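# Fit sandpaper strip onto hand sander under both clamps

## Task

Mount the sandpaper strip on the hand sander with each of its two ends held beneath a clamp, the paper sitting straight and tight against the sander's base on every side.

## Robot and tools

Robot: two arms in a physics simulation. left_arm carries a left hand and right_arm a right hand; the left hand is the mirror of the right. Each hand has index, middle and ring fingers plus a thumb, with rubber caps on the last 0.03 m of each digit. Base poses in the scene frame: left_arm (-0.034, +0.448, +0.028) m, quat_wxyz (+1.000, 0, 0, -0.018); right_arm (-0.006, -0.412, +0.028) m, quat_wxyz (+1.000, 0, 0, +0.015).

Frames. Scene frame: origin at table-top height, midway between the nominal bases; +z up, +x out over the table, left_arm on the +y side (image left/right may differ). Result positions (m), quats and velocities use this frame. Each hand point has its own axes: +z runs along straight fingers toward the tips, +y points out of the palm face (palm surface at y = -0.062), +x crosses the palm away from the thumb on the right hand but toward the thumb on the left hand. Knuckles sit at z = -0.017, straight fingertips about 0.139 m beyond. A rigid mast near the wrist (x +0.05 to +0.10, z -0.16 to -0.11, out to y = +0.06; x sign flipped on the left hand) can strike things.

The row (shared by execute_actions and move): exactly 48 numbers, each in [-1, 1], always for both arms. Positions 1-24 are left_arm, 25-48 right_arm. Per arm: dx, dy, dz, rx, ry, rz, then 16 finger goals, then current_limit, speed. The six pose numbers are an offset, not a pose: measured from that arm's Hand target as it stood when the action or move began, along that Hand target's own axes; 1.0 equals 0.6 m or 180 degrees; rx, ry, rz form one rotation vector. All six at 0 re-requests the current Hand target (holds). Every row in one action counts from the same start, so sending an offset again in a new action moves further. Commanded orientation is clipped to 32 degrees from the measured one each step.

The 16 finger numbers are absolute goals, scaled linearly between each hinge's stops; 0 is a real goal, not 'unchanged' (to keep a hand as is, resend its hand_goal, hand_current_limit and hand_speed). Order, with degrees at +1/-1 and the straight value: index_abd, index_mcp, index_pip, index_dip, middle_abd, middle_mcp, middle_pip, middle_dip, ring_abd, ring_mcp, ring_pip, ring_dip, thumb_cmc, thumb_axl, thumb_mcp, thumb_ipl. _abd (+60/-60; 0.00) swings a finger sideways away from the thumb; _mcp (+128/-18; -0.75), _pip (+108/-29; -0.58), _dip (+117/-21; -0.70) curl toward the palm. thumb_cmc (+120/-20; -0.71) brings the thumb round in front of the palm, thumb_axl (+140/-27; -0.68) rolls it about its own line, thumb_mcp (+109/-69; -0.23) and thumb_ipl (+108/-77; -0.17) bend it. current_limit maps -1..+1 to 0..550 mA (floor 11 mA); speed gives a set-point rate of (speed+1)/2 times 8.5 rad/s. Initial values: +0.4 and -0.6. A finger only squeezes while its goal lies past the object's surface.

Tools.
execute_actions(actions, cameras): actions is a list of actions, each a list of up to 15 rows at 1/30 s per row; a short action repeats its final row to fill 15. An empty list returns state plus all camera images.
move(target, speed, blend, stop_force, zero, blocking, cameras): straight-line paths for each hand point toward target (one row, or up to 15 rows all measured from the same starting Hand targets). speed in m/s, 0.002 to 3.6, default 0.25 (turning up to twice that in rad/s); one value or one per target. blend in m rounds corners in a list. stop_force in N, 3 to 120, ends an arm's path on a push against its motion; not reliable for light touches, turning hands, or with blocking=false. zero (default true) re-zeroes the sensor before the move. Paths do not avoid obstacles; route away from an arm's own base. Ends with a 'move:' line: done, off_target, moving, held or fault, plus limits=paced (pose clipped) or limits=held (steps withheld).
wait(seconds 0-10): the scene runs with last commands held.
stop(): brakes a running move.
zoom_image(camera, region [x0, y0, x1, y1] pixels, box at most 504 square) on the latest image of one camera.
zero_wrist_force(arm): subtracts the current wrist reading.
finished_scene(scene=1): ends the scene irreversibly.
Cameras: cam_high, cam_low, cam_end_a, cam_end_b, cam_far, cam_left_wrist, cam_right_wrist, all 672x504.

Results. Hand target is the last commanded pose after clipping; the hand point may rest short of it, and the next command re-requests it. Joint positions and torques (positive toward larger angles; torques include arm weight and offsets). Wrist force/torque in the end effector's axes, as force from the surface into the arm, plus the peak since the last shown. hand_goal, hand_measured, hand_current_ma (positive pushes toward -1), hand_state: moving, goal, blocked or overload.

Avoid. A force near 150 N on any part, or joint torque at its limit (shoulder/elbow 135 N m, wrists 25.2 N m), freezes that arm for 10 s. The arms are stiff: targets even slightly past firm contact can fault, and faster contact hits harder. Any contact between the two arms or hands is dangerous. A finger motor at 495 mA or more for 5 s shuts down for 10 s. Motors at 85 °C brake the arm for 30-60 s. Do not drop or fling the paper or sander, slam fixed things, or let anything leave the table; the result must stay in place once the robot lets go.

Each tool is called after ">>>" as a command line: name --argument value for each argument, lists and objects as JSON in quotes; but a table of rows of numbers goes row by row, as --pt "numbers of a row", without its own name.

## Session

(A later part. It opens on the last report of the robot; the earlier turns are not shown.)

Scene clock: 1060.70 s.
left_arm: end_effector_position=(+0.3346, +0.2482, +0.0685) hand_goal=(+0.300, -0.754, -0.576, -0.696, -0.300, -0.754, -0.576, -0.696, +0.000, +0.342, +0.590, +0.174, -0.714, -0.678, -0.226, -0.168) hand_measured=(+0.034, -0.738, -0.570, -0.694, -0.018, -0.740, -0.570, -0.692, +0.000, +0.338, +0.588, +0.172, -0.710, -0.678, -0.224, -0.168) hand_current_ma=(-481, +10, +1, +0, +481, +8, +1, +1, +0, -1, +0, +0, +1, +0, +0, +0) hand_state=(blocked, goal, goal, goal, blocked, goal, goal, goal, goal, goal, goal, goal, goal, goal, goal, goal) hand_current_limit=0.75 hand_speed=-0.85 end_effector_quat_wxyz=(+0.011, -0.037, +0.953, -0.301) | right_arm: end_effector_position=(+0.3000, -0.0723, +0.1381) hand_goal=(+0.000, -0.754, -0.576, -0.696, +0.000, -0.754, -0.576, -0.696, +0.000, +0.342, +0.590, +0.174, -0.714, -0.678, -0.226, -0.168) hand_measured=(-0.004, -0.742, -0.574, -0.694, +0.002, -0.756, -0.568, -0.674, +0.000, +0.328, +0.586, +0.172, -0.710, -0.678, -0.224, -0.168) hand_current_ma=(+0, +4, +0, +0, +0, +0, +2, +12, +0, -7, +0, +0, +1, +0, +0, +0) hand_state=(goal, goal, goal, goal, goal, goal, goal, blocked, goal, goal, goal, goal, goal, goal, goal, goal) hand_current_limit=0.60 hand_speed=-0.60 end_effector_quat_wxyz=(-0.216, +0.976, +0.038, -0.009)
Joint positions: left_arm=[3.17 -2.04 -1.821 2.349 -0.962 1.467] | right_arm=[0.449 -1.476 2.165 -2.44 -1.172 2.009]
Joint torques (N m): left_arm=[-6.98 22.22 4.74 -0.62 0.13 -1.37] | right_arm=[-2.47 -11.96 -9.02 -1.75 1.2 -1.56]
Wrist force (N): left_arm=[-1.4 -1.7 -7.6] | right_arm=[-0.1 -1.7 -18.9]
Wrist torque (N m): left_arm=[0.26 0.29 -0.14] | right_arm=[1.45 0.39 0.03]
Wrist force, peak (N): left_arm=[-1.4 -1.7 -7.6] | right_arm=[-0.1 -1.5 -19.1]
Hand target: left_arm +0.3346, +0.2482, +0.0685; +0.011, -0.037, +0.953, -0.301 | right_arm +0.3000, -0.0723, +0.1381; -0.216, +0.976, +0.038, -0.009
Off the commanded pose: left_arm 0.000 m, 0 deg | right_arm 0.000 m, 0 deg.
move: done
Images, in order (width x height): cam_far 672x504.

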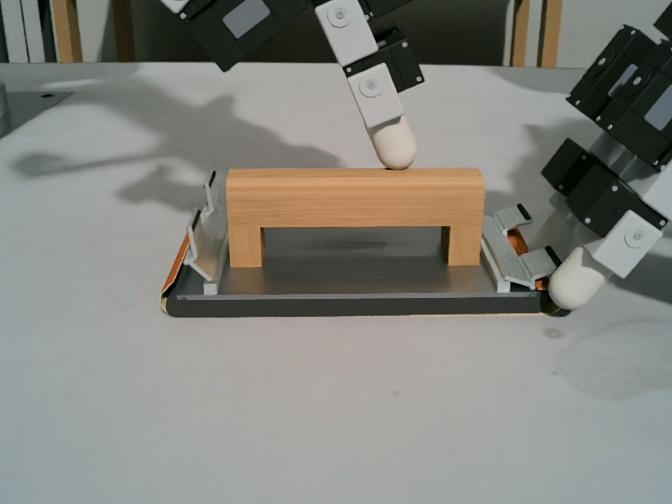

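>>> move --target '[0, -0.01268, -0.0094, 0, 0, 0, 0.35, -0.754, -0.576, -0.696, -0.35, -0.754, -0.576, -0.696, 0, 0.342, 0.591, 0.174, -0.714, -0.678, -0.226, -0.168, 0.78, -0.85, 0, 0, 0, 0, 0, 0, 0, -0.754, -0.576, -0.696, 0, -0.754, -0.576, -0.696, 0, 0.342, 0.591, 0.174, -0.714, -0.678, -0.226, -0.168, 0.6, -0.6]' --speed 0.04 --cameras '["cam_far", "cam_end_a"]'

>>> zoom_image --camera "cam_far" --region '[500, 180, 640, 320]'

Scene clock: 1068.13 s.
left_arm: end_effector_position=(+0.3348, +0.2453, +0.0774) hand_goal=(+0.350, -0.754, -0.576, -0.696, -0.350, -0.754, -0.576, -0.696, +0.000, +0.342, +0.590, +0.174, -0.714, -0.678, -0.226, -0.168) hand_measured=(+0.182, -0.686, -0.542, -0.680, -0.032, -0.708, -0.550, -0.680, +0.000, +0.338, +0.588, +0.172, -0.710, -0.678, -0.224, -0.168) hand_current_ma=(-390, +116, +33, +9, +489, +58, +20, +8, +0, -1, +0, +0, +1, +0, +0, +0) hand_state=(blocked, blocked, blocked, goal, blocked, blocked, blocked, goal, goal, goal, goal, goal, goal, goal, goal, goal) hand_current_limit=0.78 hand_speed=-0.85 end_effector_quat_wxyz=(+0.011, -0.037, +0.953, -0.301) | right_arm: end_effector_position=(+0.3000, -0.0723, +0.1381) hand_goal=(+0.000, -0.754, -0.576, -0.696, +0.000, -0.754, -0.576, -0.696, +0.000, +0.342, +0.590, +0.174, -0.714, -0.678, -0.226, -0.168) hand_measured=(-0.004, -0.742, -0.574, -0.694, +0.002, -0.756, -0.568, -0.674, +0.000, +0.328, +0.586, +0.172, -0.710, -0.678, -0.224, -0.168) hand_current_ma=(+0, +4, +0, +0, +0, +0, +2, +12, +0, -7, +0, +0, +1, +0, +0, +0) hand_state=(goal, goal, goal, goal, goal, goal, goal, blocked, goal, goal, goal, goal, goal, goal, goal, goal) hand_current_limit=0.60 hand_speed=-0.60 end_effector_quat_wxyz=(-0.216, +0.976, +0.038, -0.009)
Joint positions: left_arm=[3.163 -2.027 -1.81 2.331 -0.962 1.458] | right_arm=[0.449 -1.476 2.165 -2.44 -1.172 2.009]
Joint torques (N m): left_arm=[-10.3 47.74 26.55 -5 1.42 -0.91] | right_arm=[-1.56 -7.99 -8.39 -1.61 1.3 -1.74]
Wrist force (N): left_arm=[-4.0 2.7 -4.8] | right_arm=[-0.4 -1.9 -19.3]
Wrist torque (N m): left_arm=[-0.36 -0.07 -0.32] | right_arm=[1.45 0.40 0.00]
Wrist force, peak (N): left_arm=[-1.5 -1.8 -7.7] | right_arm=[-0.2 -1.7 -19.5]
Hand target: left_arm +0.3348, +0.2452, +0.0775; +0.011, -0.037, +0.953, -0.301 | right_arm +0.3000, -0.0723, +0.1381; -0.216, +0.976, +0.038, -0.009
Off the commanded pose: left_arm 0.000 m, 0 deg | right_arm 0.000 m, 0 deg.
move: done
Images, in order (width x height): cam_end_a 672x504, cam_far 672x504.

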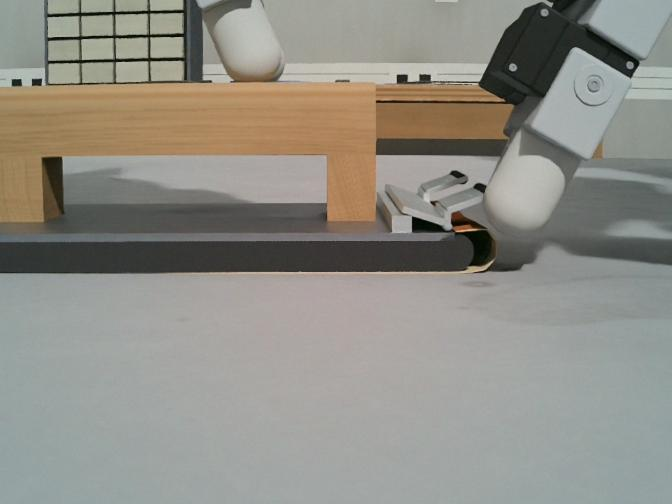

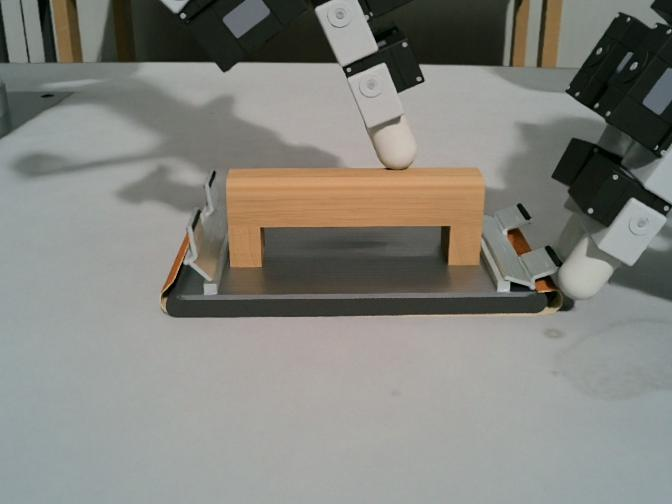

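Scaled by 3.600 from the camera's 672x504 image, which has a finer 960x720 frame.

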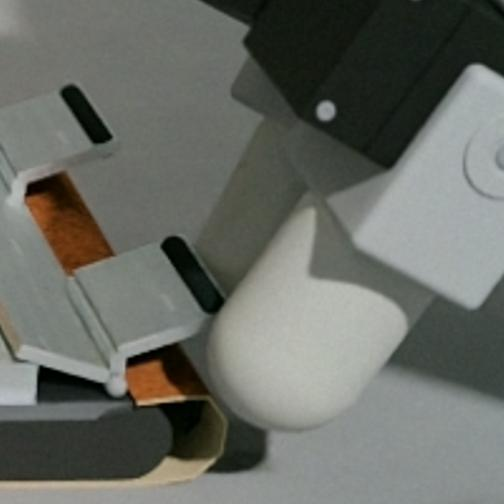

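>>> move --pt "-0.0014 0.0102 -0.0318 0 0 0 -0.085 -0.754 -0.576 -0.696 0.085 -0.754 -0.576 -0.696 0 0.342 0.591 0.174 -0.714 -0.678 -0.226 -0.168 0.78 -0.7 0 0 0 0 0 0 0 -0.754 -0.576 -0.696 0 -0.754 -0.576 -0.696 0 0.342 0.591 0.174 -0.714 -0.678 -0.226 -0.168 0.6 -0.6" --pt "-0.0015 0.0157 0.0051 0 0 0 -0.085 -0.754 -0.576 -0.696 0.085 -0.754 -0.576 -0.696 0 0.342 0.591 0.174 -0.714 -0.678 -0.226 -0.168 0.78 -0.7 0 0 0 0 0 0 0 -0.754 -0.576 -0.696 0 -0.754 -0.576 -0.696 0 0.342 0.591 0.174 -0.714 -0.678 -0.226 -0.168 0.6 -0.6" --pt "-0.0013 0.002 0.0147 0 0 0 -0.085 -0.754 -0.576 -0.696 0.085 -0.754 -0.576 -0.696 0 0.342 0.591 0.174 -0.714 -0.678 -0.226 -0.168 0.78 -0.7 0 0 0 0 0 0 0 -0.754 -0.576 -0.696 0 -0.754 -0.576 -0.696 0 0.342 0.591 0.174 -0.714 -0.678 -0.226 -0.168 0.6 -0.6" --speed '[0.08, 0.08, 0.03]' --blend '[0.005, 0, 0]' --stop_force 8 --cameras '["cam_far", "cam_end_a"]'

>>> zoom_image --camera "cam_far" --region '[500, 180, 640, 320]'

>>> zoom_image --camera "cam_end_a" --region '[380, 140, 560, 285]'

Scene clock: 1087.83 s.
left_arm: end_effector_position=(+0.3359, +0.2412, +0.0696) hand_goal=(-0.086, -0.754, -0.576, -0.696, +0.084, -0.754, -0.576, -0.696, +0.000, +0.342, +0.590, +0.174, -0.714, -0.678, -0.226, -0.168) hand_measured=(-0.084, -0.714, -0.556, -0.686, +0.080, -0.740, -0.570, -0.692, +0.000, +0.338, +0.588, +0.172, -0.710, -0.678, -0.224, -0.168) hand_current_ma=(+0, +45, +13, +4, +0, +8, +1, +1, +0, -1, +0, +0, +1, +0, +0, +0) hand_state=(goal, blocked, goal, goal, goal, goal, goal, goal, goal, goal, goal, goal, goal, goal, goal, goal) hand_current_limit=0.78 hand_speed=-0.70 end_effector_quat_wxyz=(+0.011, -0.037, +0.953, -0.301) | right_arm: end_effector_position=(+0.3000, -0.0723, +0.1381) hand_goal=(+0.000, -0.754, -0.576, -0.696, +0.000, -0.754, -0.576, -0.696, +0.000, +0.342, +0.590, +0.174, -0.714, -0.678, -0.226, -0.168) hand_measured=(-0.004, -0.742, -0.574, -0.694, +0.002, -0.756, -0.568, -0.674, +0.000, +0.328, +0.586, +0.172, -0.710, -0.678, -0.224, -0.168) hand_current_ma=(+0, +4, +0, +0, +0, +0, +2, +12, +0, -7, +0, +0, +1, +0, +0, +0) hand_state=(goal, goal, goal, goal, goal, goal, goal, blocked, goal, goal, goal, goal, goal, goal, goal, goal) hand_current_limit=0.60 hand_speed=-0.60 end_effector_quat_wxyz=(-0.216, +0.976, +0.038, -0.009)
Joint positions: left_arm=[3.152 -2.043 -1.808 2.352 -0.963 1.446] | right_arm=[0.449 -1.476 2.165 -2.44 -1.172 2.009]
Joint torques (N m): left_arm=[-10.68 18.85 23.02 0.27 0.33 -1.56] | right_arm=[-0.5 -6.12 -8.25 -1.45 1.16 -1.81]
Wrist force (N): left_arm=[-2.1 -1.2 -14.2] | right_arm=[-0.1 -1.3 -17.8]
Wrist torque (N m): left_arm=[0.72 0.45 -0.15] | right_arm=[1.43 0.39 0.03]
Wrist force, peak (N): left_arm=[-2.0 -1.6 -15.1] | right_arm=[-0.5 -1.9 -19.7]
Hand target: left_arm +0.3359, +0.2412, +0.0696; +0.011, -0.037, +0.953, -0.301 | right_arm +0.3000, -0.0723, +0.1381; -0.216, +0.976, +0.038, -0.009
Off the commanded pose: left_arm 0.000 m, 0 deg | right_arm 0.000 m, 0 deg.
move: done
Images, in order (width x height): cam_end_a 672x504, cam_far 672x504.

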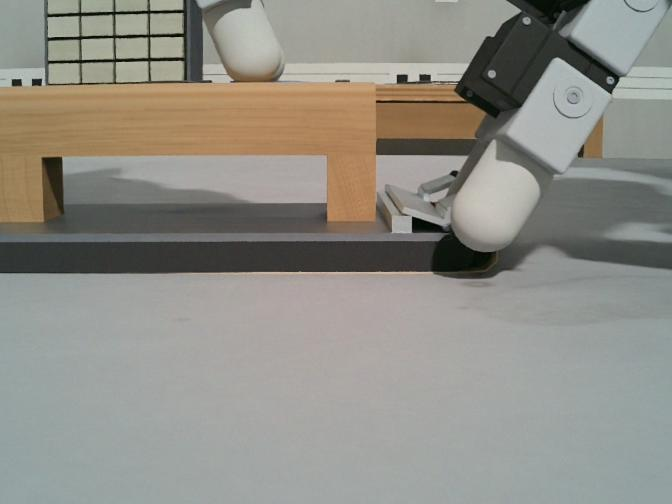

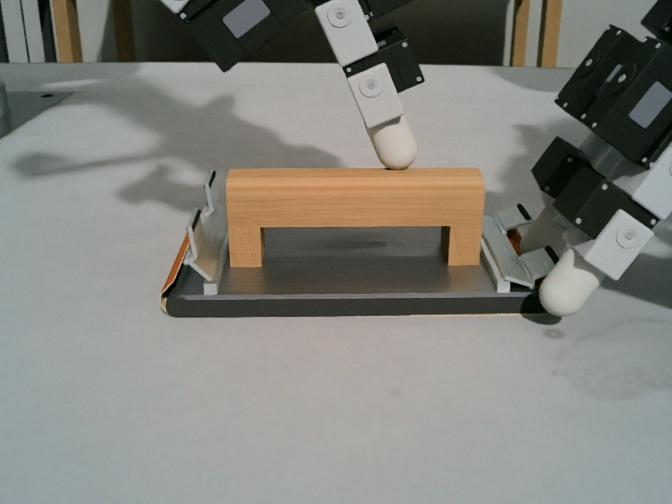

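Scaled by 3.600 from the camera's 672x504 image, which has a finer 960x720 frame.

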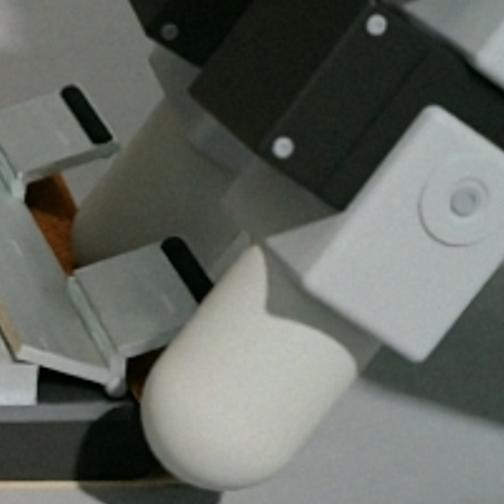

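Scaled by 2.800 from the camera's 672x504 image, which has a finer 960x720 frame.

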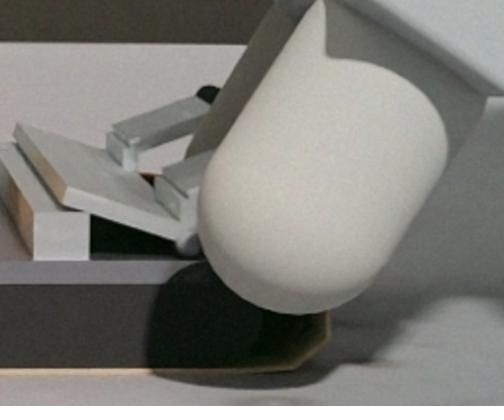

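>>> move --target '[0, 0, 0, 0, 0, 0, 0.40, -0.754, -0.576, -0.696, -0.40, -0.754, -0.576, -0.696, 0, 0.342, 0.591, 0.174, -0.714, -0.678, -0.226, -0.168, 0.78, -0.8, 0, 0, 0, 0, 0, 0, 0, -0.754, -0.576, -0.696, 0, -0.754, -0.576, -0.696, 0, 0.342, 0.591, 0.174, -0.714, -0.678, -0.226, -0.168, 0.6, -0.6]'

>>> move --pt "0 -0.0065 -0.0065 0 0 0 0.40 -0.754 -0.576 -0.696 -0.40 -0.754 -0.576 -0.696 0 0.342 0.591 0.174 -0.714 -0.678 -0.226 -0.168 0.78 -0.8 0 0 0 0 0 0 0 -0.754 -0.576 -0.696 0 -0.754 -0.576 -0.696 0 0.342 0.591 0.174 -0.714 -0.678 -0.226 -0.168 0.6 -0.6" --pt "0 -0.0127 -0.0094 0 0 0 0.40 -0.754 -0.576 -0.696 -0.40 -0.754 -0.576 -0.696 0 0.342 0.591 0.174 -0.714 -0.678 -0.226 -0.168 0.78 -0.8 0 0 0 0 0 0 0 -0.754 -0.576 -0.696 0 -0.754 -0.576 -0.696 0 0.342 0.591 0.174 -0.714 -0.678 -0.226 -0.168 0.6 -0.6" --speed 0.03 --blend 0.003 --cameras '["cam_far", "cam_end_a"]'

>>> zoom_image --camera "cam_far" --region '[500, 180, 640, 320]'

>>> zoom_image --camera "cam_end_a" --region '[380, 140, 560, 285]'

Scene clock: 1095.13 s.
left_arm: end_effector_position=(+0.3359, +0.2412, +0.0696) hand_goal=(+0.400, -0.754, -0.576, -0.696, -0.400, -0.754, -0.576, -0.696, +0.000, +0.342, +0.590, +0.174, -0.714, -0.678, -0.226, -0.168) hand_measured=(-0.068, -0.714, -0.556, -0.686, -0.012, -0.740, -0.570, -0.692, +0.000, +0.338, +0.588, +0.172, -0.710, -0.678, -0.224, -0.168) hand_current_ma=(-490, +45, +13, +4, +489, +8, +1, +1, +0, -1, +0, +0, +1, +0, +0, +0) hand_state=(blocked, blocked, goal, goal, blocked, goal, goal, goal, goal, goal, goal, goal, goal, goal, goal, goal) hand_current_limit=0.78 hand_speed=-0.80 end_effector_quat_wxyz=(+0.011, -0.037, +0.953, -0.301) | right_arm: end_effector_position=(+0.3000, -0.0723, +0.1381) hand_goal=(+0.000, -0.754, -0.576, -0.696, +0.000, -0.754, -0.576, -0.696, +0.000, +0.342, +0.590, +0.174, -0.714, -0.678, -0.226, -0.168) hand_measured=(-0.004, -0.742, -0.574, -0.694, +0.002, -0.756, -0.568, -0.674, +0.000, +0.328, +0.586, +0.172, -0.710, -0.678, -0.224, -0.168) hand_current_ma=(+0, +4, +0, +0, +0, +0, +2, +12, +0, -7, +0, +0, +1, +0, +0, +0) hand_state=(goal, goal, goal, goal, goal, goal, goal, blocked, goal, goal, goal, goal, goal, goal, goal, goal) hand_current_limit=0.60 hand_speed=-0.60 end_effector_quat_wxyz=(-0.216, +0.976, +0.038, -0.009)
Joint positions: left_arm=[3.152 -2.043 -1.808 2.352 -0.963 1.446] | right_arm=[0.449 -1.476 2.165 -2.44 -1.172 2.009]
Joint torques (N m): left_arm=[-9.09 20.17 23.86 0.06 0.4 -1.3] | right_arm=[0.85 -6.27 -9.29 -1.56 1.14 -1.72]
Wrist force (N): left_arm=[-2.6 -1.6 -15.1] | right_arm=[-0.2 -1.4 -18.5]
Wrist torque (N m): left_arm=[0.73 0.46 -0.21] | right_arm=[1.44 0.39 0.02]
Wrist force, peak (N): left_arm=[-2.0 -1.8 -15.2] | right_arm=[0.0 -1.9 -18.7]
Hand target: left_arm +0.3359, +0.2412, +0.0696; +0.011, -0.037, +0.953, -0.301 | right_arm +0.3000, -0.0723, +0.1381; -0.216, +0.976, +0.038, -0.009
Off the commanded pose: left_arm 0.000 m, 0 deg | right_arm 0.000 m, 0 deg.
move: done

Scene clock: 1095.93 s.
left_arm: end_effector_position=(+0.3361, +0.2383, +0.0785) hand_goal=(+0.400, -0.754, -0.576, -0.696, -0.400, -0.754, -0.576, -0.696, +0.000, +0.342, +0.590, +0.174, -0.714, -0.678, -0.226, -0.168) hand_measured=(+0.012, -0.700, -0.550, -0.684, -0.022, -0.728, -0.564, -0.690, +0.000, +0.338, +0.588, +0.172, -0.710, -0.678, -0.224, -0.168) hand_current_ma=(-489, +80, +21, +5, +488, +21, +6, +1, +0, -1, +0, +0, +1, +0, +0, +0) hand_state=(blocked, blocked, blocked, goal, blocked, blocked, goal, goal, goal, goal, goal, goal, goal, goal, goal, goal) hand_current_limit=0.78 hand_speed=-0.80 end_effector_quat_wxyz=(+0.011, -0.037, +0.953, -0.301) | right_arm: end_effector_position=(+0.3000, -0.0723, +0.1381) hand_goal=(+0.000, -0.754, -0.576, -0.696, +0.000, -0.754, -0.576, -0.696, +0.000, +0.342, +0.590, +0.174, -0.714, -0.678, -0.226, -0.168) hand_measured=(-0.004, -0.742, -0.574, -0.694, +0.002, -0.756, -0.568, -0.674, +0.000, +0.328, +0.586, +0.172, -0.710, -0.678, -0.224, -0.168) hand_current_ma=(+0, +4, +0, +0, +0, +0, +2, +12, +0, -7, +0, +0, +1, +0, +0, +0) hand_state=(goal, goal, goal, goal, goal, goal, goal, blocked, goal, goal, goal, goal, goal, goal, goal, goal) hand_current_limit=0.60 hand_speed=-0.60 end_effector_quat_wxyz=(-0.216, +0.976, +0.038, -0.009)
Joint positions: left_arm=[3.145 -2.031 -1.797 2.333 -0.964 1.437] | right_arm=[0.449 -1.476 2.165 -2.44 -1.172 2.009]
Joint torques (N m): left_arm=[-8.02 50.01 26.37 -3.99 0.67 -2.03] | right_arm=[1.59 -5.32 -8.71 -1.64 0.61 -1.57]
Wrist force (N): left_arm=[-0.8 0.5 -3.6] | right_arm=[0.0 -1.9 -19.4]
Wrist torque (N m): left_arm=[-0.19 0.26 -0.08] | right_arm=[1.47 0.40 0.04]
Wrist force, peak (N): left_arm=[-2.5 -1.5 -14.8] | right_arm=[-0.3 -1.7 -19.4]
Hand target: left_arm +0.3362, +0.2382, +0.0786; +0.011, -0.037, +0.953, -0.301 | right_arm +0.3000, -0.0723, +0.1381; -0.216, +0.976, +0.038, -0.009
Off the commanded pose: left_arm 0.000 m, 0 deg | right_arm 0.000 m, 0 deg.
move: done; blend cut to 0.0021 m at target 1
Images, in order (width x height): cam_end_a 672x504, cam_far 672x504.

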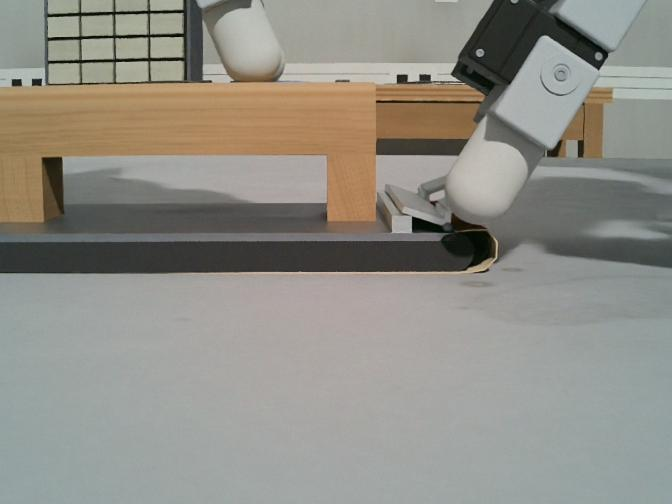

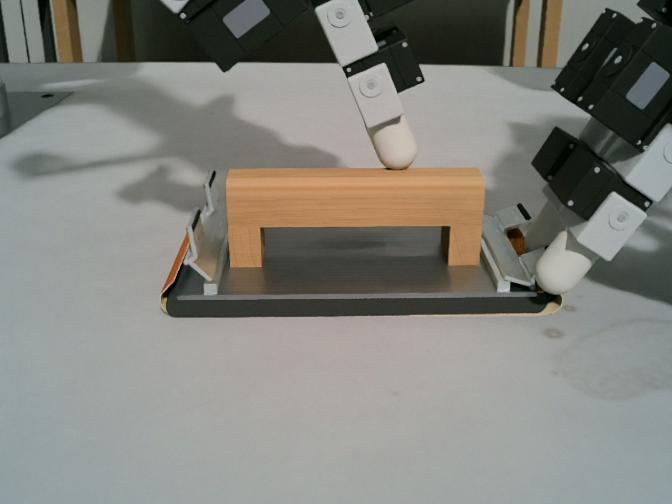

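Scaled by 3.600 from the camera's 672x504 image, which has a finer 960x720 frame.

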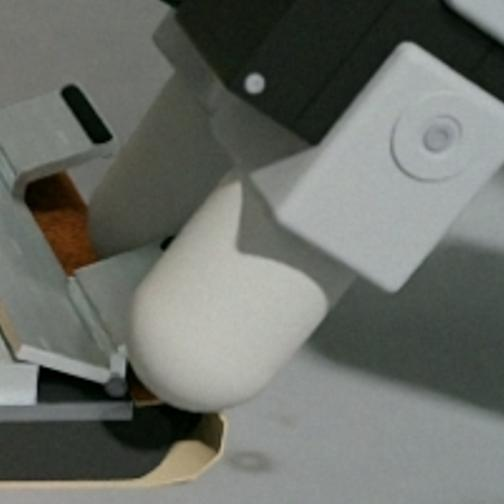

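Scaled by 2.800 from the camera's 672x504 image, which has a finer 960x720 frame.

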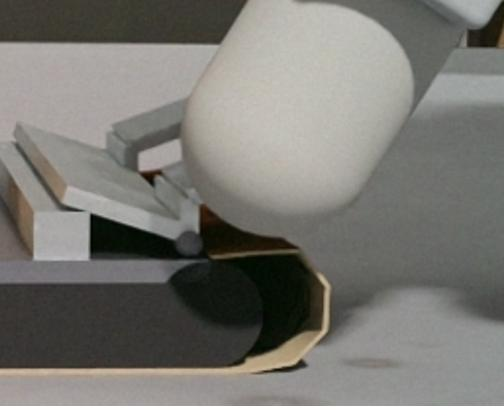

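>>> move --pt "0 0.0132 -0.0336 0 0 0 -0.085 -0.754 -0.576 -0.696 0.085 -0.754 -0.576 -0.696 0 0.342 0.591 0.174 -0.714 -0.678 -0.226 -0.168 0.78 -0.7 0 0 0 0 0 0 0 -0.754 -0.576 -0.696 0 -0.754 -0.576 -0.696 0 0.342 0.591 0.174 -0.714 -0.678 -0.226 -0.168 0.6 -0.6" --pt "0 0.0562 -0.0028 0 0 0 -0.085 -0.754 -0.576 -0.696 0.085 -0.754 -0.576 -0.696 0 0.342 0.591 0.174 -0.714 -0.678 -0.226 -0.168 0.78 -0.7 0 0 0 0 0 0 0 -0.754 -0.576 -0.696 0 -0.754 -0.576 -0.696 0 0.342 0.591 0.174 -0.714 -0.678 -0.226 -0.168 0.6 -0.6" --pt "0 0.0398 0.0087 0 0 0 -0.085 -0.754 -0.576 -0.696 0.085 -0.754 -0.576 -0.696 0 0.342 0.591 0.174 -0.714 -0.678 -0.226 -0.168 0.78 -0.7 0 0 0 0 0 0 0 -0.754 -0.576 -0.696 0 -0.754 -0.576 -0.696 0 0.342 0.591 0.174 -0.714 -0.678 -0.226 -0.168 0.6 -0.6" --speed '[0.08, 0.05, 0.03]' --blend '[0.005, 0.002, 0]' --stop_force 8 --cameras '["cam_far", "cam_end_a"]'

>>> zoom_image --camera "cam_far" --region '[500, 180, 640, 320]'

>>> zoom_image --camera "cam_end_a" --region '[380, 140, 560, 285]'

Scene clock: 1116.33 s.
left_arm: end_effector_position=(+0.3349, +0.2547, +0.0606) hand_goal=(-0.086, -0.754, -0.576, -0.696, +0.084, -0.754, -0.576, -0.696, +0.000, +0.342, +0.590, +0.174, -0.714, -0.678, -0.226, -0.168) hand_measured=(-0.084, -0.736, -0.568, -0.690, +0.080, -0.750, -0.576, -0.698, +0.000, +0.338, +0.588, +0.172, -0.710, -0.678, -0.224, -0.168) hand_current_ma=(+0, +11, +3, +1, +0, +1, +0, +0, +0, -1, +0, +0, +1, +0, +0, +0) hand_state=(goal, goal, goal, goal, goal, goal, goal, goal, goal, goal, goal, goal, goal, goal, goal, goal) hand_current_limit=0.78 hand_speed=-0.70 end_effector_quat_wxyz=(+0.011, -0.037, +0.953, -0.301) | right_arm: end_effector_position=(+0.3000, -0.0723, +0.1381) hand_goal=(+0.000, -0.754, -0.576, -0.696, +0.000, -0.754, -0.576, -0.696, +0.000, +0.342, +0.590, +0.174, -0.714, -0.678, -0.226, -0.168) hand_measured=(-0.004, -0.742, -0.574, -0.694, +0.004, -0.756, -0.570, -0.678, +0.000, +0.328, +0.586, +0.172, -0.710, -0.678, -0.224, -0.168) hand_current_ma=(+0, +4, +0, +0, +1, +0, +1, +9, +0, -7, +0, +0, +1, +0, +0, +0) hand_state=(goal, goal, goal, goal, goal, goal, goal, goal, goal, goal, goal, goal, goal, goal, goal, goal) hand_current_limit=0.60 hand_speed=-0.60 end_effector_quat_wxyz=(-0.216, +0.976, +0.038, -0.009)
Joint positions: left_arm=[3.187 -2.051 -1.833 2.361 -0.961 1.488] | right_arm=[0.449 -1.476 2.165 -2.44 -1.172 2.009]
Joint torques (N m): left_arm=[-9.4 19.91 22.38 -0.2 -0.05 -1.34] | right_arm=[3.74 -5.61 -7.97 -1.7 0.58 -1.7]
Wrist force (N): left_arm=[-1.7 -1.6 -10.8] | right_arm=[-0.1 -0.9 -14.2]
Wrist torque (N m): left_arm=[0.55 0.38 -0.14] | right_arm=[1.16 0.34 0.04]
Wrist force, peak (N): left_arm=[-1.8 -2.4 -11.7] | right_arm=[0.0 -1.7 -19.0]
Hand target: left_arm +0.3349, +0.2547, +0.0606; +0.011, -0.037, +0.953, -0.301 | right_arm +0.3000, -0.0723, +0.1381; -0.216, +0.976, +0.038, -0.009
Off the commanded pose: left_arm 0.000 m, 0 deg | right_arm 0.000 m, 0 deg.
move: done
Images, in order (width x height): cam_end_a 672x504, cam_far 672x504.

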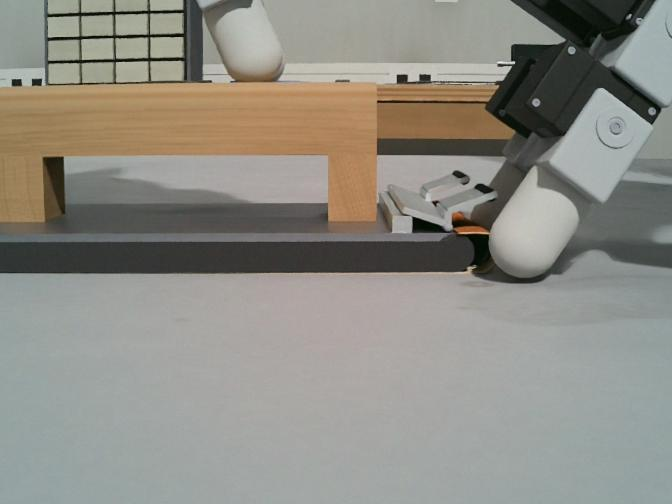

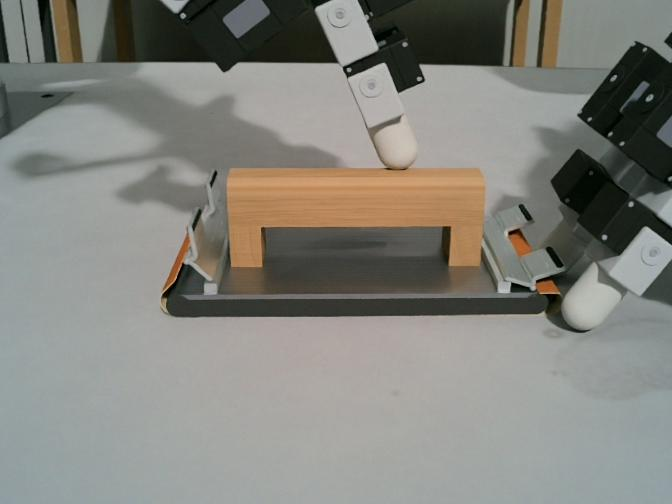

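Scaled by 3.600 from the camera's 672x504 image, which has a finer 960x720 frame.

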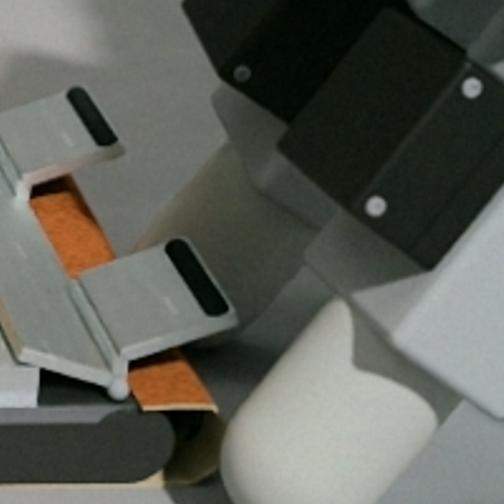

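Scaled by 2.800 from the camera's 672x504 image, which has a finer 960x720 frame.

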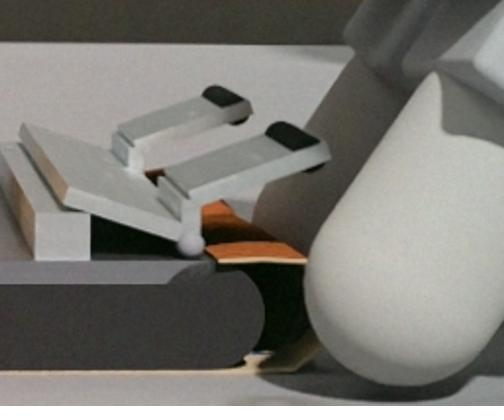

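>>> move --target '[0, 0, 0, 0, 0, 0, 0.20, -0.754, -0.576, -0.696, -0.20, -0.754, -0.576, -0.696, 0, 0.342, 0.591, 0.174, -0.714, -0.678, -0.226, -0.168, 0.70, -0.85, 0, 0, 0, 0, 0, 0, 0, -0.754, -0.576, -0.696, 0, -0.754, -0.576, -0.696, 0, 0.342, 0.591, 0.174, -0.714, -0.678, -0.226, -0.168, 0.6, -0.6]' --cameras '["cam_end_a"]'

>>> zoom_image --camera "cam_end_a" --region '[380, 140, 560, 285]'

Scene clock: 1120.80 s.
left_arm: end_effector_position=(+0.3349, +0.2547, +0.0606) hand_goal=(+0.200, -0.754, -0.576, -0.696, -0.200, -0.754, -0.576, -0.696, +0.000, +0.342, +0.590, +0.174, -0.714, -0.678, -0.226, -0.168) hand_measured=(-0.020, -0.738, -0.570, -0.692, -0.036, -0.746, -0.574, -0.698, +0.000, +0.338, +0.588, +0.172, -0.710, -0.678, -0.224, -0.168) hand_current_ma=(-468, +10, +1, +1, +381, +3, +0, +0, +0, -1, +0, +0, +1, +0, +0, +0) hand_state=(blocked, goal, goal, goal, blocked, goal, goal, goal, goal, goal, goal, goal, goal, goal, goal, goal) hand_current_limit=0.70 hand_speed=-0.85 end_effector_quat_wxyz=(+0.011, -0.037, +0.953, -0.301) | right_arm: end_effector_position=(+0.3000, -0.0723, +0.1381) hand_goal=(+0.000, -0.754, -0.576, -0.696, +0.000, -0.754, -0.576, -0.696, +0.000, +0.342, +0.590, +0.174, -0.714, -0.678, -0.226, -0.168) hand_measured=(-0.004, -0.742, -0.574, -0.694, +0.004, -0.756, -0.570, -0.678, +0.000, +0.328, +0.586, +0.172, -0.710, -0.678, -0.224, -0.168) hand_current_ma=(+0, +4, +0, +0, +1, +0, +1, +9, +0, -7, +0, +0, +1, +0, +0, +0) hand_state=(goal, goal, goal, goal, goal, goal, goal, goal, goal, goal, goal, goal, goal, goal, goal, goal) hand_current_limit=0.60 hand_speed=-0.60 end_effector_quat_wxyz=(-0.216, +0.976, +0.038, -0.009)
Joint positions: left_arm=[3.187 -2.051 -1.833 2.361 -0.961 1.488] | right_arm=[0.449 -1.476 2.165 -2.44 -1.172 2.009]
Joint torques (N m): left_arm=[-6.18 22.76 24.09 -0.27 0.17 -1.45] | right_arm=[4.57 -6.66 -8.58 -1.44 0.42 -1.73]
Wrist force (N): left_arm=[-1.3 -1.8 -9.8] | right_arm=[-0.1 -0.9 -14.4]
Wrist torque (N m): left_arm=[0.49 0.37 -0.14] | right_arm=[1.17 0.33 0.04]
Wrist force, peak (N): left_arm=[-2.1 -2.8 -12.0] | right_arm=[-0.1 -1.5 -15.7]
Hand target: left_arm +0.3349, +0.2547, +0.0606; +0.011, -0.037, +0.953, -0.301 | right_arm +0.3000, -0.0723, +0.1381; -0.216, +0.976, +0.038, -0.009
Off the commanded pose: left_arm 0.000 m, 0 deg | right_arm 0.000 m, 0 deg.
move: done
Images, in order (width x height): cam_end_a 672x504.

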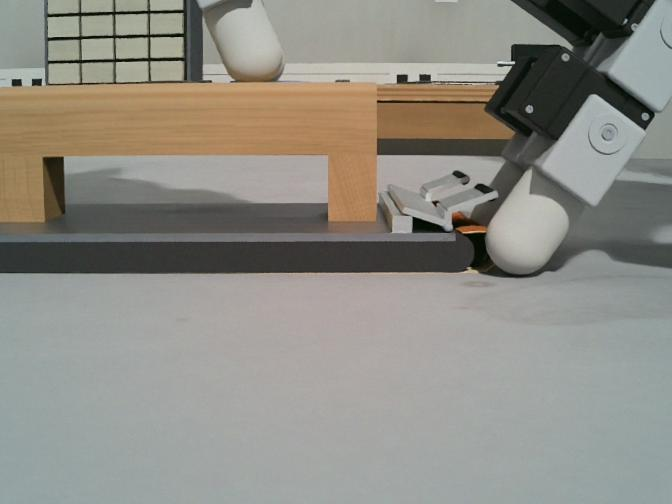

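Scaled by 2.800 from the camera's 672x504 image, which has a finer 960x720 frame.

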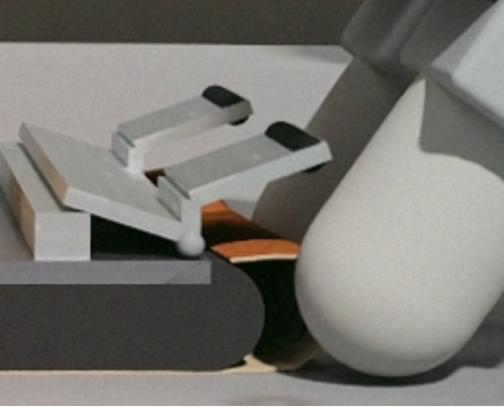

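>>> move --target '[0, -0.0127, -0.0094, 0, 0, 0, 0.20, -0.754, -0.576, -0.696, -0.20, -0.754, -0.576, -0.696, 0, 0.342, 0.591, 0.174, -0.714, -0.678, -0.226, -0.168, 0.70, -0.85, 0, 0, 0, 0, 0, 0, 0, -0.754, -0.576, -0.696, 0, -0.754, -0.576, -0.696, 0, 0.342, 0.591, 0.174, -0.714, -0.678, -0.226, -0.168, 0.6, -0.6]' --speed 0.03 --cameras '["cam_end_a"]'

>>> zoom_image --camera "cam_end_a" --region '[380, 140, 560, 285]'

Scene clock: 1127.63 s.
left_arm: end_effector_position=(+0.3351, +0.2518, +0.0695) hand_goal=(+0.200, -0.754, -0.576, -0.696, -0.200, -0.754, -0.576, -0.696, +0.000, +0.342, +0.590, +0.174, -0.714, -0.678, -0.226, -0.168) hand_measured=(+0.162, -0.722, -0.560, -0.690, -0.044, -0.732, -0.566, -0.692, +0.000, +0.338, +0.588, +0.172, -0.710, -0.678, -0.224, -0.168) hand_current_ma=(-32, +33, +8, +2, +346, +17, +3, +1, +0, -1, +0, +0, +1, +0, +0, +0) hand_state=(blocked, blocked, goal, goal, blocked, blocked, goal, goal, goal, goal, goal, goal, goal, goal, goal, goal) hand_current_limit=0.70 hand_speed=-0.85 end_effector_quat_wxyz=(+0.011, -0.037, +0.953, -0.301) | right_arm: end_effector_position=(+0.3000, -0.0723, +0.1381) hand_goal=(+0.000, -0.754, -0.576, -0.696, +0.000, -0.754, -0.576, -0.696, +0.000, +0.342, +0.590, +0.174, -0.714, -0.678, -0.226, -0.168) hand_measured=(-0.004, -0.742, -0.574, -0.694, +0.004, -0.756, -0.570, -0.678, +0.000, +0.328, +0.586, +0.172, -0.710, -0.678, -0.224, -0.168) hand_current_ma=(+0, +4, +0, +0, +1, +0, +1, +9, +0, -7, +0, +0, +1, +0, +0, +0) hand_state=(goal, goal, goal, goal, goal, goal, goal, goal, goal, goal, goal, goal, goal, goal, goal, goal) hand_current_limit=0.60 hand_speed=-0.60 end_effector_quat_wxyz=(-0.216, +0.976, +0.038, -0.009)
Joint positions: left_arm=[3.179 -2.038 -1.823 2.343 -0.961 1.479] | right_arm=[0.449 -1.476 2.165 -2.44 -1.172 2.009]
Joint torques (N m): left_arm=[-8.36 48.47 24.77 -4.26 0.58 -1.89] | right_arm=[5.57 -5.77 -7.56 -1.75 0.38 -1.61]
Wrist force (N): left_arm=[-2.1 0.0 -4.1] | right_arm=[-0.1 -1.2 -15.3]
Wrist torque (N m): left_arm=[-0.15 0.13 -0.18] | right_arm=[1.17 0.32 0.04]
Wrist force, peak (N): left_arm=[-1.6 -2.3 -10.7] | right_arm=[0.0 -1.4 -15.7]
Hand target: left_arm +0.3351, +0.2517, +0.0696; +0.011, -0.037, +0.953, -0.301 | right_arm +0.3000, -0.0723, +0.1381; -0.216, +0.976, +0.038, -0.009
Off the commanded pose: left_arm 0.000 m, 0 deg | right_arm 0.000 m, 0 deg.
move: done
Images, in order (width x height): cam_end_a 672x504.

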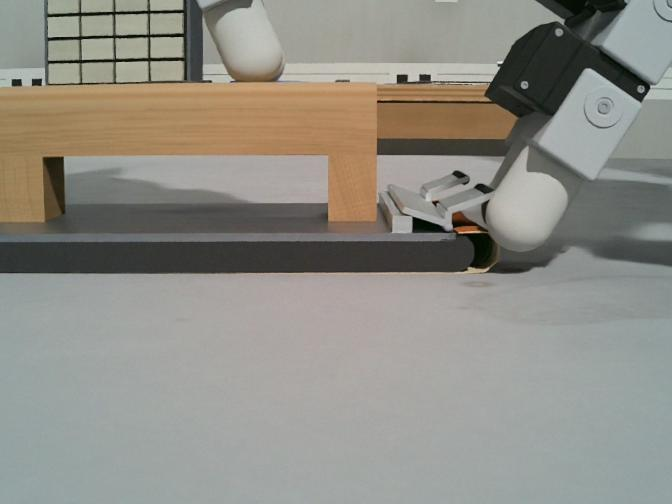

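Scaled by 2.800 from the camera's 672x504 image, which has a finer 960x720 frame.

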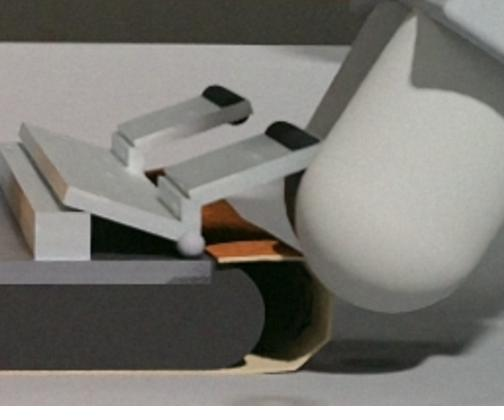

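>>> move --pt "0.028 0.016 -0.0425 0 0 0 -0.073 -0.754 -0.576 -0.696 0.073 -0.754 -0.576 -0.696 0 0.342 0.591 0.174 -0.714 -0.678 -0.226 -0.168 0.78 -0.7 0 0 0 0 0 0 0 -0.754 -0.576 -0.696 0 -0.754 -0.576 -0.696 0 0.342 0.591 0.174 -0.714 -0.678 -0.226 -0.168 0.6 -0.6" --pt "0.0564 0.0311 -0.0065 0 0 0 -0.073 -0.754 -0.576 -0.696 0.073 -0.754 -0.576 -0.696 0 0.342 0.591 0.174 -0.714 -0.678 -0.226 -0.168 0.78 -0.7 0 0 0 0 0 0 0 -0.754 -0.576 -0.696 0 -0.754 -0.576 -0.696 0 0.342 0.591 0.174 -0.714 -0.678 -0.226 -0.168 0.6 -0.6" --pt "0.0564 0.0174 0.0031 0 0 0 -0.073 -0.754 -0.576 -0.696 0.073 -0.754 -0.576 -0.696 0 0.342 0.591 0.174 -0.714 -0.678 -0.226 -0.168 0.78 -0.7 0 0 0 0 0 0 0 -0.754 -0.576 -0.696 0 -0.754 -0.576 -0.696 0 0.342 0.591 0.174 -0.714 -0.678 -0.226 -0.168 0.6 -0.6" --speed '[0.1, 0.06, 0.03]' --blend '[0.005, 0.002, 0]' --stop_force 8

>>> move --target '[0, 0, 0, 0, 0, 0, -0.073, -0.92, -0.62, -0.74, 0.073, -0.92, -0.62, -0.74, 0, 0.342, 0.591, 0.174, -0.714, -0.678, -0.226, -0.168, 0.78, -0.85, 0, 0, 0, 0, 0, 0, 0, -0.754, -0.576, -0.696, 0, -0.754, -0.576, -0.696, 0, 0.342, 0.591, 0.174, -0.714, -0.678, -0.226, -0.168, 0.6, -0.6]' --cameras '["cam_far", "cam_end_a"]'

>>> zoom_image --camera "cam_end_a" --region '[380, 140, 560, 285]'

Scene clock: 1155.87 s.
left_arm: end_effector_position=(+0.3008, +0.2566, +0.0621) hand_goal=(-0.074, -0.754, -0.576, -0.696, +0.072, -0.754, -0.576, -0.696, +0.000, +0.342, +0.590, +0.174, -0.714, -0.678, -0.226, -0.168) hand_measured=(-0.070, -0.736, -0.570, -0.694, +0.068, -0.740, -0.570, -0.692, +0.000, +0.338, +0.588, +0.172, -0.710, -0.678, -0.224, -0.168) hand_current_ma=(+0, +11, +2, +0, +0, +8, +1, +1, +0, -1, +0, +0, +1, +0, +0, +0) hand_state=(goal, goal, goal, goal, goal, goal, goal, goal, goal, goal, goal, goal, goal, goal, goal, goal) hand_current_limit=0.78 hand_speed=-0.70 end_effector_quat_wxyz=(+0.011, -0.037, +0.953, -0.301) | right_arm: end_effector_position=(+0.3000, -0.0723, +0.1381) hand_goal=(+0.000, -0.754, -0.576, -0.696, +0.000, -0.754, -0.576, -0.696, +0.000, +0.342, +0.590, +0.174, -0.714, -0.678, -0.226, -0.168) hand_measured=(-0.004, -0.742, -0.574, -0.694, +0.004, -0.756, -0.570, -0.678, +0.000, +0.328, +0.586, +0.172, -0.710, -0.678, -0.224, -0.168) hand_current_ma=(+0, +4, +0, +0, +1, +0, +1, +9, +0, -7, +0, +0, +1, +0, +0, +0) hand_state=(goal, goal, goal, goal, goal, goal, goal, goal, goal, goal, goal, goal, goal, goal, goal, goal) hand_current_limit=0.60 hand_speed=-0.60 end_effector_quat_wxyz=(-0.216, +0.976, +0.038, -0.009)
Joint positions: left_arm=[3.193 -1.987 -1.935 2.395 -0.961 1.495] | right_arm=[0.449 -1.476 2.165 -2.44 -1.172 2.009]
Joint torques (N m): left_arm=[-8.88 18.06 23.72 -0.79 0.16 -1.49] | right_arm=[7.43 -6.19 -8.71 -1.62 0.12 -1.45]
Wrist force (N): left_arm=[-1.5 -2.1 -4.9] | right_arm=[-0.2 -1.3 -15.2]
Wrist torque (N m): left_arm=[0.12 0.24 -0.12] | right_arm=[1.16 0.35 0.03]
Wrist force, peak (N): left_arm=[-1.5 -2.0 -5.0] | right_arm=[0.0 -1.3 -15.9]
Hand target: left_arm +0.3008, +0.2566, +0.0621; +0.011, -0.037, +0.953, -0.301 | right_arm +0.3000, -0.0723, +0.1381; -0.216, +0.976, +0.038, -0.009
Off the commanded pose: left_arm 0.000 m, 0 deg | right_arm 0.000 m, 0 deg.
move: done

Scene clock: 1156.40 s.
left_arm: end_effector_position=(+0.3008, +0.2566, +0.0621) hand_goal=(-0.074, -0.920, -0.620, -0.740, +0.072, -0.920, -0.620, -0.740, +0.000, +0.342, +0.590, +0.174, -0.714, -0.678, -0.226, -0.168) hand_measured=(-0.072, -0.766, -0.584, -0.722, +0.070, -0.772, -0.580, -0.716, +0.000, +0.338, +0.588, +0.172, -0.710, -0.678, -0.224, -0.168) hand_current_ma=(+0, +470, +34, +11, +0, +444, +42, +17, +0, -1, +0, +0, +1, +0, +0, +0) hand_state=(goal, blocked, blocked, goal, goal, blocked, blocked, blocked, goal, goal, goal, goal, goal, goal, goal, goal) hand_current_limit=0.78 hand_speed=-0.85 end_effector_quat_wxyz=(+0.011, -0.037, +0.953, -0.301) | right_arm: end_effector_position=(+0.3000, -0.0723, +0.1381) hand_goal=(+0.000, -0.754, -0.576, -0.696, +0.000, -0.754, -0.576, -0.696, +0.000, +0.342, +0.590, +0.174, -0.714, -0.678, -0.226, -0.168) hand_measured=(-0.004, -0.742, -0.574, -0.694, +0.004, -0.756, -0.570, -0.678, +0.000, +0.328, +0.586, +0.172, -0.710, -0.678, -0.224, -0.168) hand_current_ma=(+0, +4, +0, +0, +1, +0, +1, +9, +0, -7, +0, +0, +1, +0, +0, +0) hand_state=(goal, goal, goal, goal, goal, goal, goal, goal, goal, goal, goal, goal, goal, goal, goal, goal) hand_current_limit=0.60 hand_speed=-0.60 end_effector_quat_wxyz=(-0.216, +0.976, +0.038, -0.009)
Joint positions: left_arm=[3.193 -1.987 -1.935 2.395 -0.961 1.495] | right_arm=[0.449 -1.476 2.165 -2.44 -1.172 2.009]
Joint torques (N m): left_arm=[-9.57 19.5 23.46 -1.25 3.34 -1.1] | right_arm=[7.47 -6.79 -8.63 -1.73 -0.15 -1.63]
Wrist force (N): left_arm=[-1.4 4.8 -6.0] | right_arm=[0.3 -0.8 -15.3]
Wrist torque (N m): left_arm=[-0.31 0.22 -0.15] | right_arm=[1.23 0.30 0.08]
Wrist force, peak (N): left_arm=[-1.4 4.5 -6.6] | right_arm=[0.1 -1.3 -15.9]
Hand target: left_arm +0.3008, +0.2566, +0.0621; +0.011, -0.037, +0.953, -0.301 | right_arm +0.3000, -0.0723, +0.1381; -0.216, +0.976, +0.038, -0.009
Off the commanded pose: left_arm 0.000 m, 0 deg | right_arm 0.000 m, 0 deg.
move: done
Images, in order (width x height): cam_end_a 672x504, cam_far 672x504.

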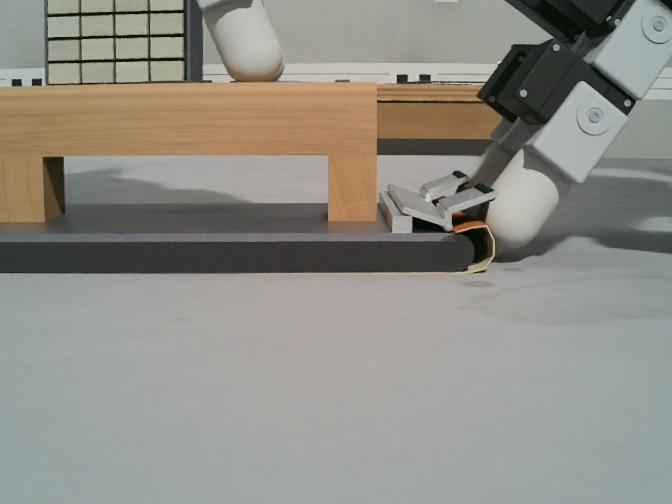

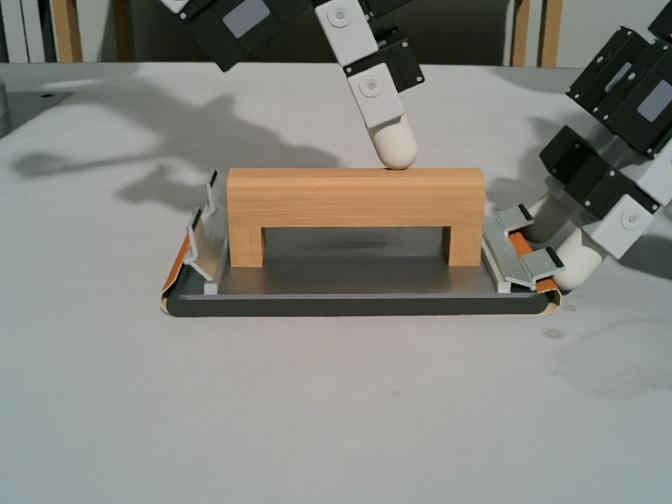

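Scaled by 2.800 from the camera's 672x504 image, which has a finer 960x720 frame.

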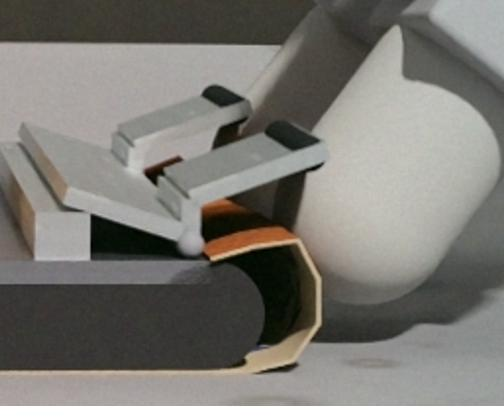

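>>> move --target '[0, -0.02, 0, 0, 0, 0, -0.073, -0.98, -0.75, -0.85, 0.073, -0.98, -0.75, -0.85, 0, 0.342, 0.591, 0.174, -0.714, -0.678, -0.226, -0.168, 0.78, -0.85, 0, 0, 0, 0, 0, 0, 0, -0.754, -0.576, -0.696, 0, -0.754, -0.576, -0.696, 0, 0.342, 0.591, 0.174, -0.714, -0.678, -0.226, -0.168, 0.6, -0.6]' --speed 0.03 --cameras '["cam_end_a"]'

>>> zoom_image --camera "cam_end_a" --region '[380, 140, 560, 285]'

Scene clock: 1162.67 s.
left_arm: end_effector_position=(+0.3015, +0.2468, +0.0690) hand_goal=(-0.074, -0.980, -0.750, -0.850, +0.072, -0.980, -0.750, -0.850, +0.000, +0.342, +0.590, +0.174, -0.714, -0.678, -0.226, -0.168) hand_measured=(-0.072, -0.692, -0.584, -0.770, +0.070, -0.708, -0.580, -0.736, +0.000, +0.338, +0.588, +0.172, -0.710, -0.678, -0.224, -0.168) hand_current_ma=(+0, +489, +482, +142, +0, +489, +489, +259, +0, -1, +0, +0, +1, +0, +0, +0) hand_state=(goal, blocked, blocked, blocked, goal, blocked, blocked, blocked, goal, goal, goal, goal, goal, goal, goal, goal) hand_current_limit=0.78 hand_speed=-0.85 end_effector_quat_wxyz=(+0.011, -0.037, +0.953, -0.301) | right_arm: end_effector_position=(+0.3000, -0.0723, +0.1381) hand_goal=(+0.000, -0.754, -0.576, -0.696, +0.000, -0.754, -0.576, -0.696, +0.000, +0.342, +0.590, +0.174, -0.714, -0.678, -0.226, -0.168) hand_measured=(-0.004, -0.742, -0.574, -0.694, +0.004, -0.756, -0.570, -0.678, +0.000, +0.328, +0.586, +0.172, -0.710, -0.678, -0.224, -0.168) hand_current_ma=(+0, +4, +0, +0, +1, +0, +1, +9, +0, -7, +0, +0, +1, +0, +0, +0) hand_state=(goal, goal, goal, goal, goal, goal, goal, goal, goal, goal, goal, goal, goal, goal, goal, goal) hand_current_limit=0.60 hand_speed=-0.60 end_effector_quat_wxyz=(-0.216, +0.976, +0.038, -0.009)
Joint positions: left_arm=[3.166 -1.98 -1.916 2.387 -0.962 1.462] | right_arm=[0.449 -1.476 2.165 -2.44 -1.172 2.009]
Joint torques (N m): left_arm=[-12.2 47.43 25.23 -3.67 4.51 -1.61] | right_arm=[6.99 -6.6 -8.26 -1.73 -0.36 -1.53]
Wrist force (N): left_arm=[-1.1 14.4 -10.1] | right_arm=[0.0 -0.9 -16.4]
Wrist torque (N m): left_arm=[-0.61 0.22 -0.16] | right_arm=[1.33 0.37 0.05]
Wrist force, peak (N): left_arm=[-1.3 14.5 -10.3] | right_arm=[0.1 -1.4 -17.6]
Hand target: left_arm +0.3015, +0.2468, +0.0690; +0.011, -0.037, +0.953, -0.301 | right_arm +0.3000, -0.0723, +0.1381; -0.216, +0.976, +0.038, -0.009
Off the commanded pose: left_arm 0.000 m, 0 deg | right_arm 0.000 m, 0 deg.
move: done
Images, in order (width x height): cam_end_a 672x504.

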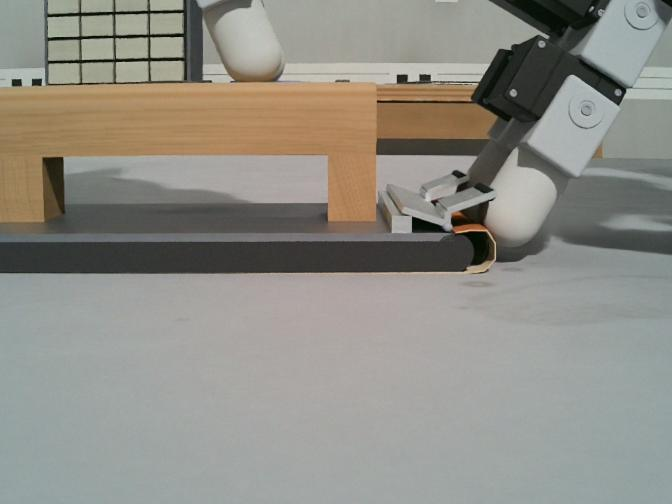

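Scaled by 2.800 from the camera's 672x504 image, which has a finer 960x720 frame.

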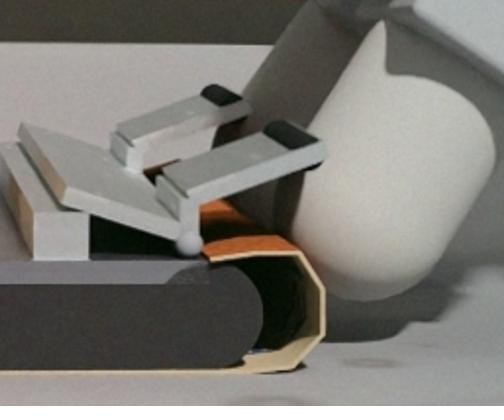

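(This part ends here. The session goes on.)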